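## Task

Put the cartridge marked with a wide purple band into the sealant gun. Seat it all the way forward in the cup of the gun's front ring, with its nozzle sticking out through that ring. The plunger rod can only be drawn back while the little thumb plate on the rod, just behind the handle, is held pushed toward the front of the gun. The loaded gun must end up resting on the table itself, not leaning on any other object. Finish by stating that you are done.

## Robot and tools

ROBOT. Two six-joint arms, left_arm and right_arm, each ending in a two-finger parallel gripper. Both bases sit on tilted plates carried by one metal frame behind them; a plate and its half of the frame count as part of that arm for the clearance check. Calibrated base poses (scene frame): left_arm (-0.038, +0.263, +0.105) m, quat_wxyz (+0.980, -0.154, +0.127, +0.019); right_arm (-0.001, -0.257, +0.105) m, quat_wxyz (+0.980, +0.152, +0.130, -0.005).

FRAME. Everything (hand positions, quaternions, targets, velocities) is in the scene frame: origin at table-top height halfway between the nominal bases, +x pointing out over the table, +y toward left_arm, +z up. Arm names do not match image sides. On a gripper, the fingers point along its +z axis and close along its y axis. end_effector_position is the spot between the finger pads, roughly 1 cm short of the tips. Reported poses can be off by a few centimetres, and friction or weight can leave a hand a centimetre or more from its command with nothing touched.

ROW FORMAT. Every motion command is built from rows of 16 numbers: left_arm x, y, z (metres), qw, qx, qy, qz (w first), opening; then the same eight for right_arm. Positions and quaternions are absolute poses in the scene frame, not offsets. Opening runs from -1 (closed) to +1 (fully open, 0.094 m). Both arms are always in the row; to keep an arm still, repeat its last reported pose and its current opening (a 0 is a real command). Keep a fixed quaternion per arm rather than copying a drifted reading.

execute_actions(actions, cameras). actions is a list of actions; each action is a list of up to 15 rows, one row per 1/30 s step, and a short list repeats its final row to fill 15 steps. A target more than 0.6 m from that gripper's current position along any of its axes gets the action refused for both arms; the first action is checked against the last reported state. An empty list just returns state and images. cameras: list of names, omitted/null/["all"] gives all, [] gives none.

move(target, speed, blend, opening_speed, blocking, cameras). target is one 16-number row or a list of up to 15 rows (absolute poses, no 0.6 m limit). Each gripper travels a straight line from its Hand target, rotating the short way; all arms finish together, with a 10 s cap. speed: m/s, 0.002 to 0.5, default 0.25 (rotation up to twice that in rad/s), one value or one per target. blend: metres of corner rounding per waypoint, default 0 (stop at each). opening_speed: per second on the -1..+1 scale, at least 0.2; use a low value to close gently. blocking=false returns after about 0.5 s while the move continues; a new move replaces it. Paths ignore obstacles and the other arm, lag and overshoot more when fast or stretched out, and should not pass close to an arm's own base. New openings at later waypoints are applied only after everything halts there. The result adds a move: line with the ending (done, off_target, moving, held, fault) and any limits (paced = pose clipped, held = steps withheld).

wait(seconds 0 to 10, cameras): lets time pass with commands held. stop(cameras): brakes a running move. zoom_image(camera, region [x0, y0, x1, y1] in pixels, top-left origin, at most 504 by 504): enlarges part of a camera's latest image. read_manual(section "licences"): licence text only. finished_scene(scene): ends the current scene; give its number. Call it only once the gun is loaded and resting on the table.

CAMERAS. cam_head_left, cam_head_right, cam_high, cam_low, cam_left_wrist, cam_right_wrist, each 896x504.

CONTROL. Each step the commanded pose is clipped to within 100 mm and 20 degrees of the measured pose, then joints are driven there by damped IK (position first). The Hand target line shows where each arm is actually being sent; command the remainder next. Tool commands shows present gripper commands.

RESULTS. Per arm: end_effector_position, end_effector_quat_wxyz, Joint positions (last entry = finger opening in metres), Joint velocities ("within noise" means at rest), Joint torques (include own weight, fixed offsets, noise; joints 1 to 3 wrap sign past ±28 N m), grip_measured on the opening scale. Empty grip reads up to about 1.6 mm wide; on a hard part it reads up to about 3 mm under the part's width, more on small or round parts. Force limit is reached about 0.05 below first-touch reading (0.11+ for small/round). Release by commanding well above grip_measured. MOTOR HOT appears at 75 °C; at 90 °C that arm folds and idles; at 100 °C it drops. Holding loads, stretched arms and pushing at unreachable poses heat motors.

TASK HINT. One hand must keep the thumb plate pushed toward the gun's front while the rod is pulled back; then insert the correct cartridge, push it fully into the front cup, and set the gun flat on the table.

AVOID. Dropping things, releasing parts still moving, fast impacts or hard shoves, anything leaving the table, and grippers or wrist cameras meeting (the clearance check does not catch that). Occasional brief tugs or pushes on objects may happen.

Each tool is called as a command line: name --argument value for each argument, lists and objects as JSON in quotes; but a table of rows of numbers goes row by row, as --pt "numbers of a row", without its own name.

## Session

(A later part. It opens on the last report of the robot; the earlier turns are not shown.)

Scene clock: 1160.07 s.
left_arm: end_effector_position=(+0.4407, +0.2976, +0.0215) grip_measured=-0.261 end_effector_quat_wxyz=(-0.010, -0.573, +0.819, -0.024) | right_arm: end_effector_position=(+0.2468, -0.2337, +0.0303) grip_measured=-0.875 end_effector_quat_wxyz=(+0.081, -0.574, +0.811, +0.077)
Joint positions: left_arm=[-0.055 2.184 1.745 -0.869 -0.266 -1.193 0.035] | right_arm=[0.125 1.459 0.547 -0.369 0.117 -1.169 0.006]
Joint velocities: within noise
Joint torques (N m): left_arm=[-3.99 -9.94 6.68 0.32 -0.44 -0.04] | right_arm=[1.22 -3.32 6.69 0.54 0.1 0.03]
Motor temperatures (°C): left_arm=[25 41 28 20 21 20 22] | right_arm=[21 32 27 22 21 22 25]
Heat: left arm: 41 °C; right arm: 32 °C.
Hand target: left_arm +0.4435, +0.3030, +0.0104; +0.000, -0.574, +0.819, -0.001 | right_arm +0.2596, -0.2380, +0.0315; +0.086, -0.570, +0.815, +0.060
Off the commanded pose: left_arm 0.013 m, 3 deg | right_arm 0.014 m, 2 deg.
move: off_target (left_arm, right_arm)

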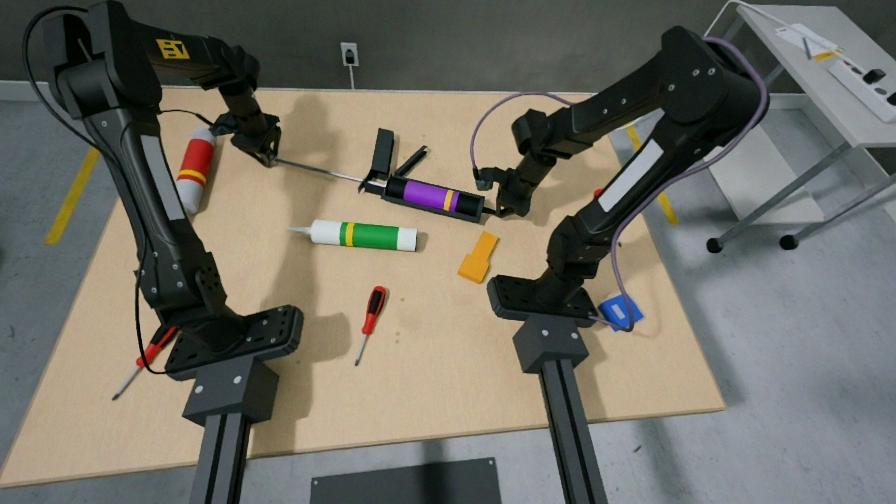

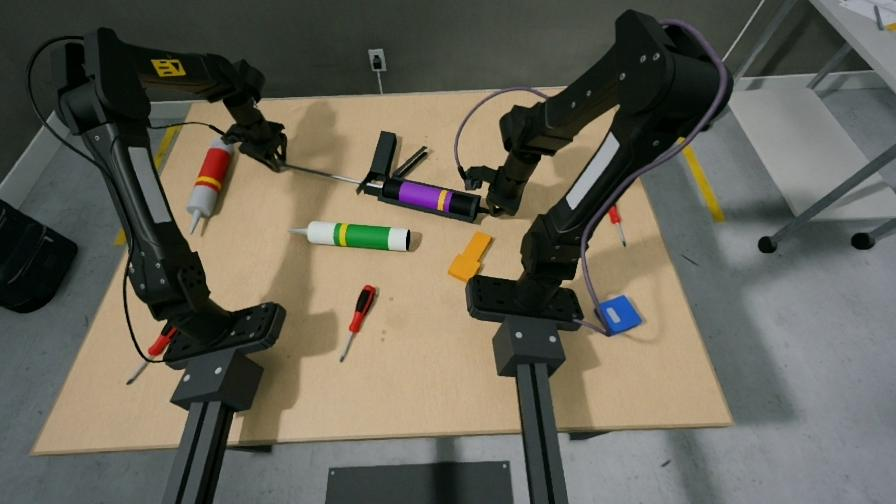

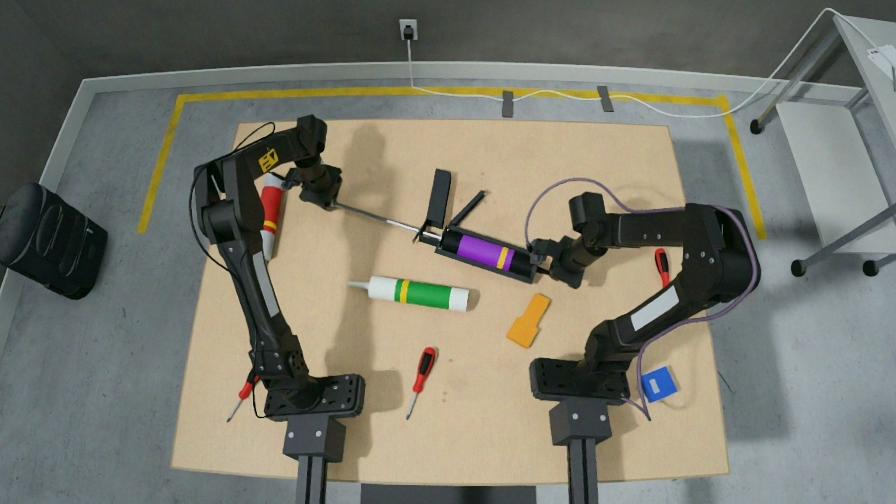

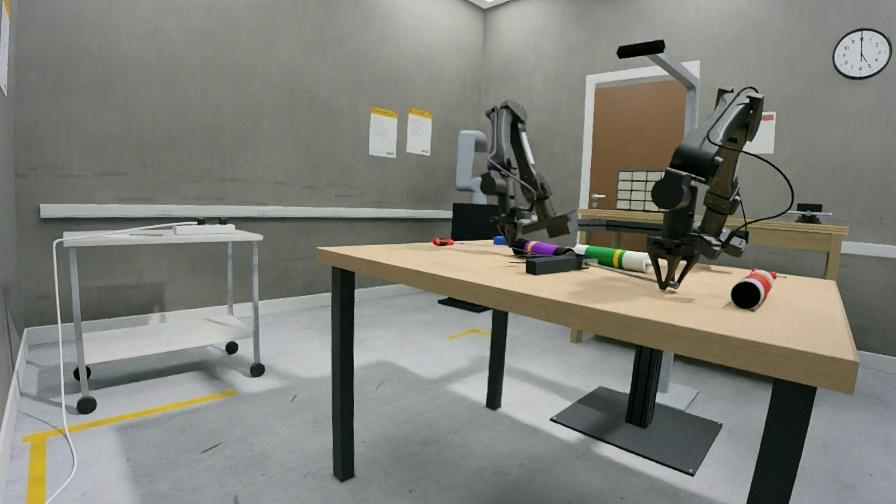

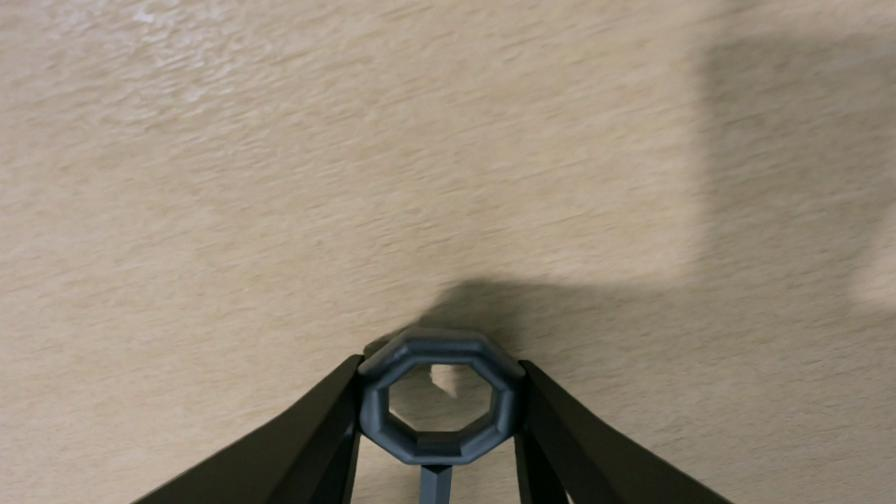

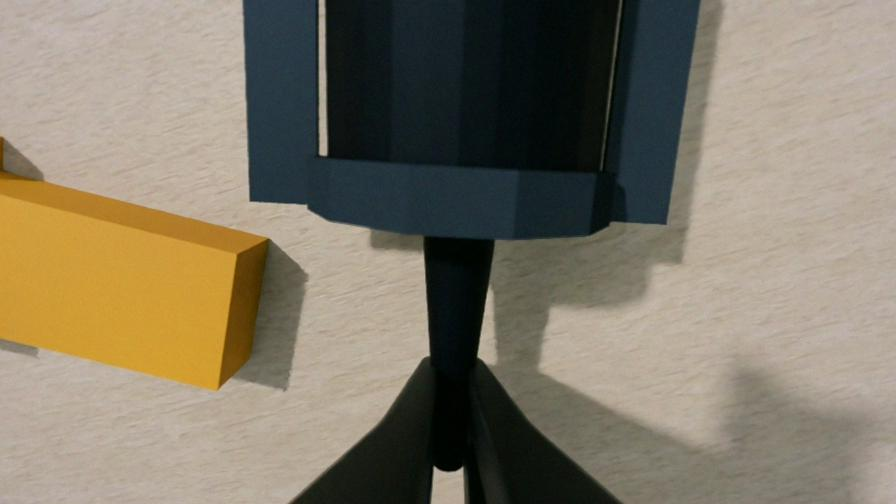

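move --pt "0.4420 0.300 0.010 0 -0.5736 0.8192 0 0.1 0.2540 -0.235 0.030 0.0856 -0.5705 0.8147 0.0600 -0.45" --pt "0.4420 0.300 0.15 0 -0.5736 0.8192 0 0.1 0.2540 -0.237 0.12 0.0856 -0.5705 0.8147 0.0600 -0.45" --speed 0.12

zoom_image --camera "cam_right_wrist" --region '[240, 0, 680, 320]'

Scene clock: 1181.83 s.
left_arm: end_effector_position=(+0.4378, +0.2993, +0.1325) grip_measured=+0.098 end_effector_quat_wxyz=(-0.018, -0.571, +0.821, +0.005) | right_arm: end_effector_position=(+0.2466, -0.2369, +0.1099) grip_measured=-0.452 end_effector_quat_wxyz=(+0.073, -0.573, +0.814, +0.066)
Joint positions: left_arm=[-0.15 2.114 2.046 -1.316 -0.324 -1.301 0.052] | right_arm=[0.27 1.229 0.711 -0.785 0.184 -1.025 0.026]
Joint velocities: within noise
Joint torques (N m): left_arm=[-5.63 -14.91 6.86 0.06 -0.14 -0.11] | right_arm=[1.95 -4.59 8.44 0.21 -0.08 0.13]
Motor temperatures (°C): left_arm=[25 42 27 20 21 20 22] | right_arm=[21 32 28 22 21 22 25]
Heat: left arm: 42 °C; right arm: 32 °C.
Hand target: left_arm +0.4417, +0.3001, +0.1498; +0.000, -0.574, +0.819, +0.000 | right_arm +0.2538, -0.2370, +0.1197; +0.086, -0.570, +0.815, +0.060
Off the commanded pose: left_arm 0.018 m, 2 deg | right_arm 0.013 m, 2 deg.
move: off_target (left_arm, right_arm)

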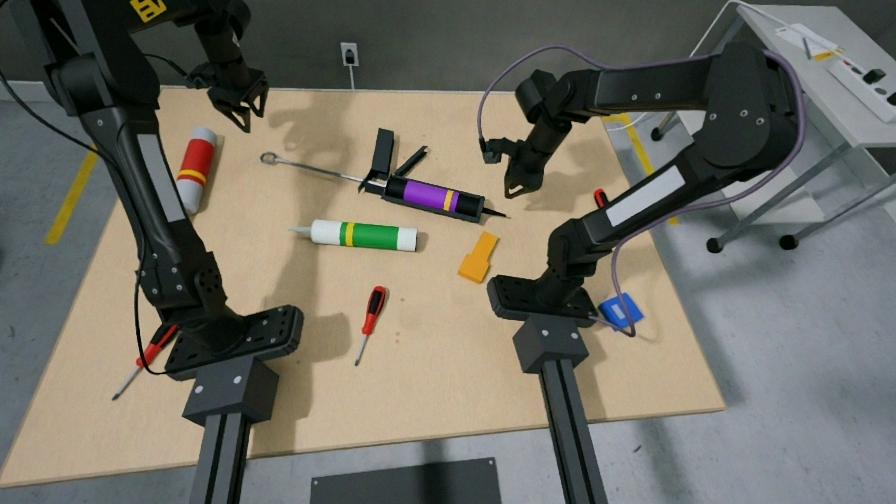

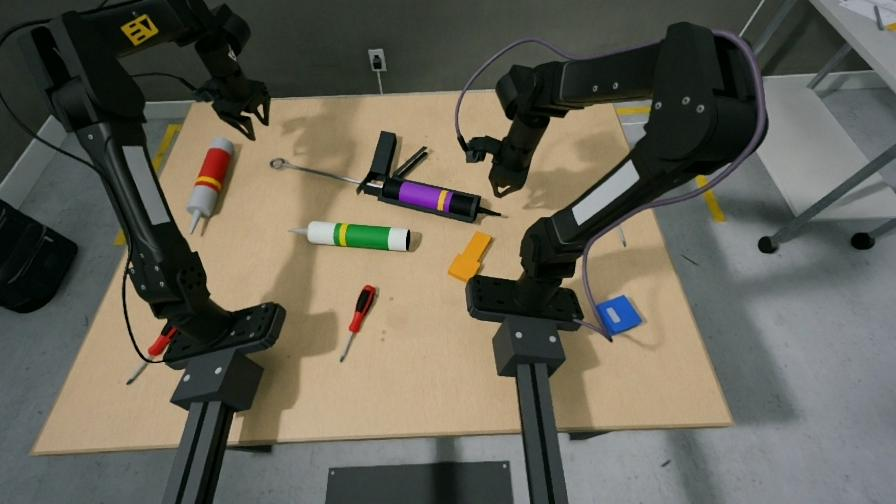

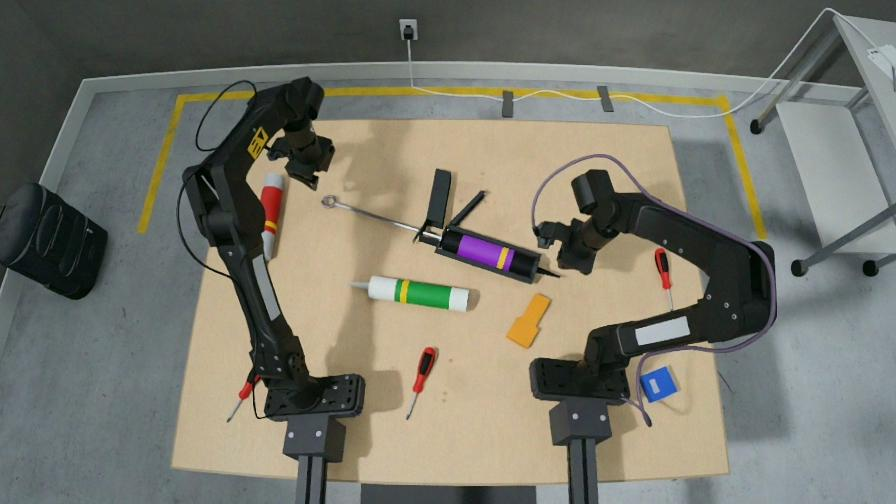

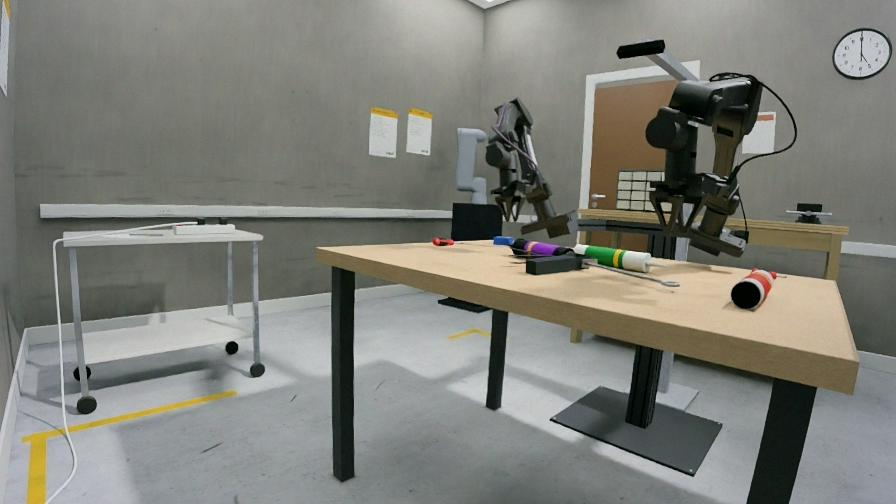

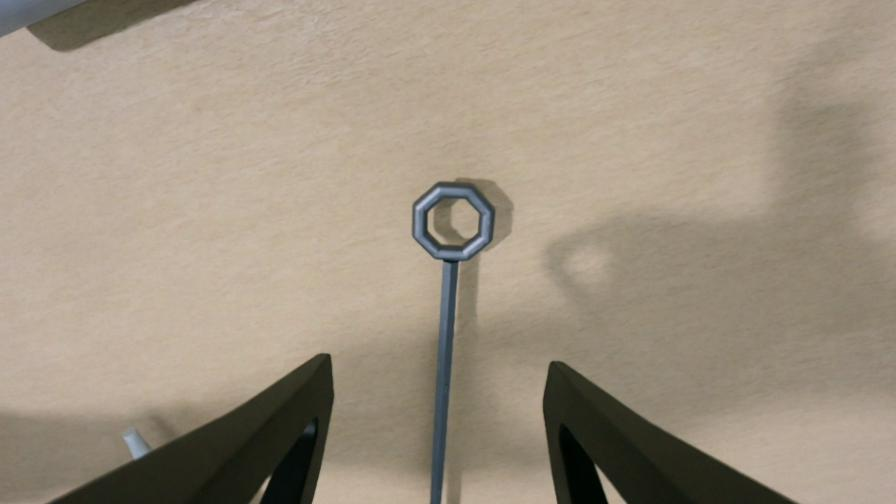

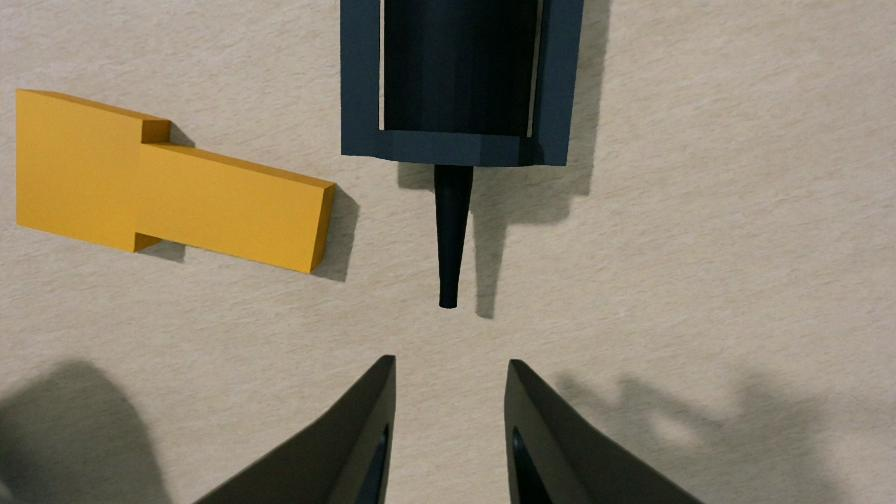

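Scaled by 1.145 from the camera's 896x504 image, which has a finer 1280x720 frame.

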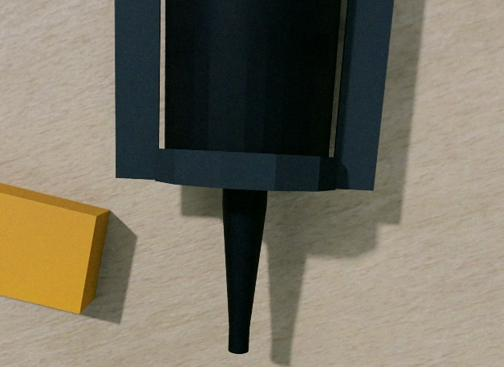

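move --pt "0.40 0.30 0.20 0 -0.5736 0.8192 0 0.1 0.250 -0.20 0.20 0 -0.35 0.937 0 -0.45" --pt "0.40 0.30 0.20 0 0 1 0 0.1 0.290 -0.06 0.19 0 0.05 0.9988 0 0.5" --speed 0.25 --cameras '["cam_right_wrist","cam_low","cam_high"]'

zoom_image --camera "cam_right_wrist" --region '[150, 0, 500, 300]'

zoom_image --camera "cam_right_wrist" --region '[500, 100, 896, 400]'

Scene clock: 1200.40 s.
left_arm: end_effector_position=(+0.4053, +0.3021, +0.1925) grip_measured=+0.098 end_effector_quat_wxyz=(-0.004, -0.014, +1.000, -0.004) | right_arm: end_effector_position=(+0.2878, -0.0671, +0.1848) grip_measured=+0.498 end_effector_quat_wxyz=(-0.006, +0.052, +0.999, -0.003)
Joint positions: left_arm=[-0.206 1.932 1.969 -1.412 -0.341 -0.161 0.052] | right_arm=[0.889 1.917 1.504 -1.248 0.39 1.003 0.07]
Joint velocities: within noise
Joint torques (N m): left_arm=[-5.33 -13.59 3.82 0.17 -0.1 0.12] | right_arm=[4.21 -5.74 9.09 0.11 0.04 0.09]
Motor temperatures (°C): left_arm=[26 46 27 20 21 20 21] | right_arm=[22 32 29 22 21 22 24]
Heat: left arm: 46 °C; right arm: 32 °C.
Hand target: left_arm +0.4001, +0.3001, +0.1999; +0.000, +0.000, +1.000, +0.000 | right_arm +0.2898, -0.0601, +0.1899; +0.000, +0.050, +0.999, +0.000
Off the commanded pose: left_arm 0.009 m, 2 deg | right_arm 0.009 m, 1 deg.
move: done
Images, in order (width x height): cam_high 896x504, cam_low 896x504, cam_right_wrist 896x504.

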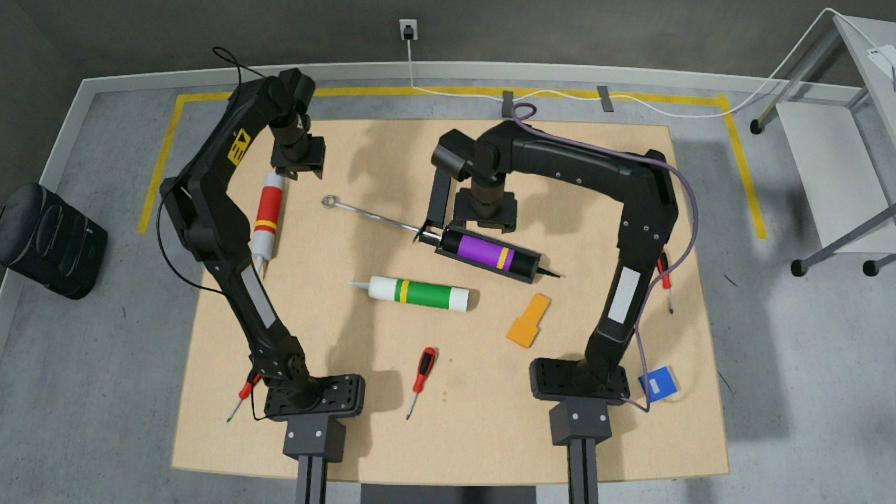

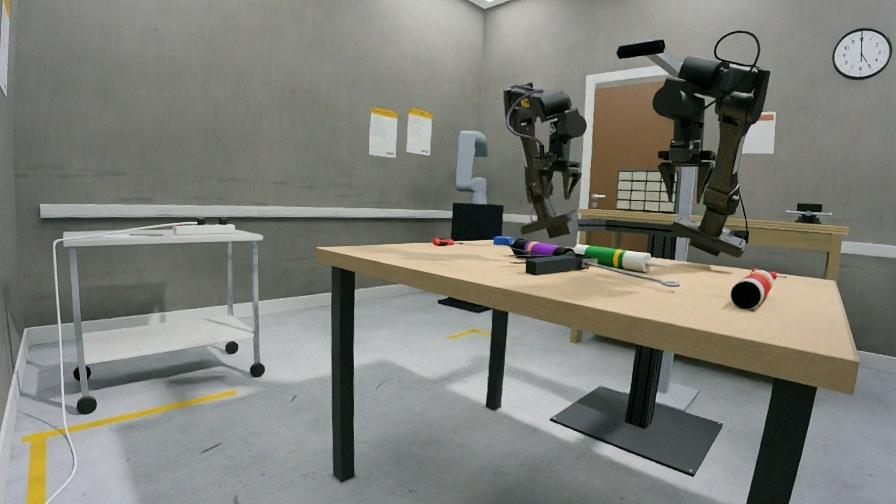

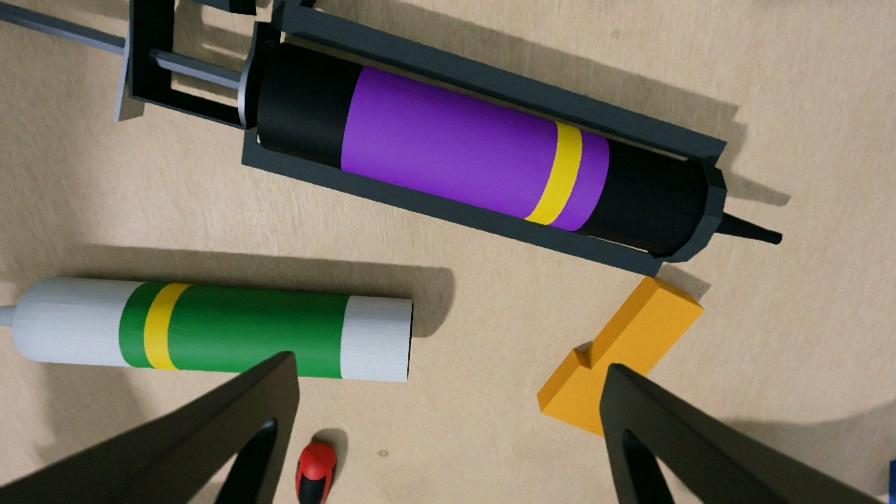

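Scaled by 1.440 from the camera's 896x504 image, which has a finer 1280x720 frame.

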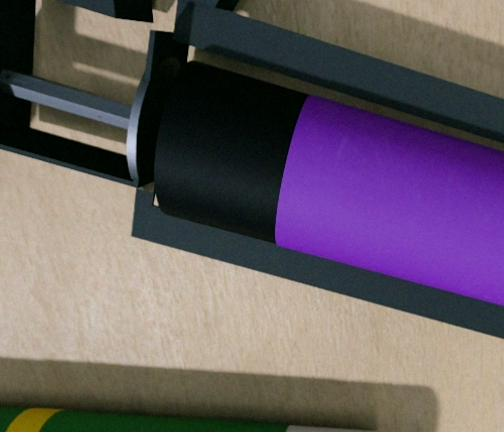

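Scaled by 1.273 from the camera's 896x504 image, which has a finer 1280x720 frame.

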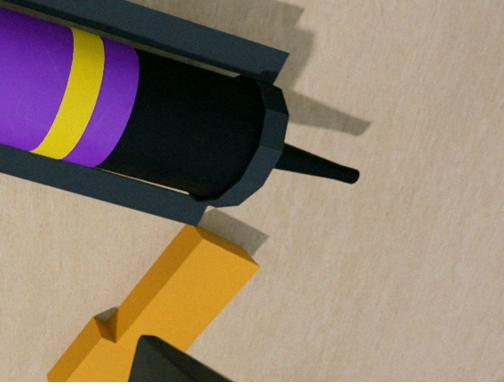

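finished_scene --scene 2

The scene is finished: the task was done.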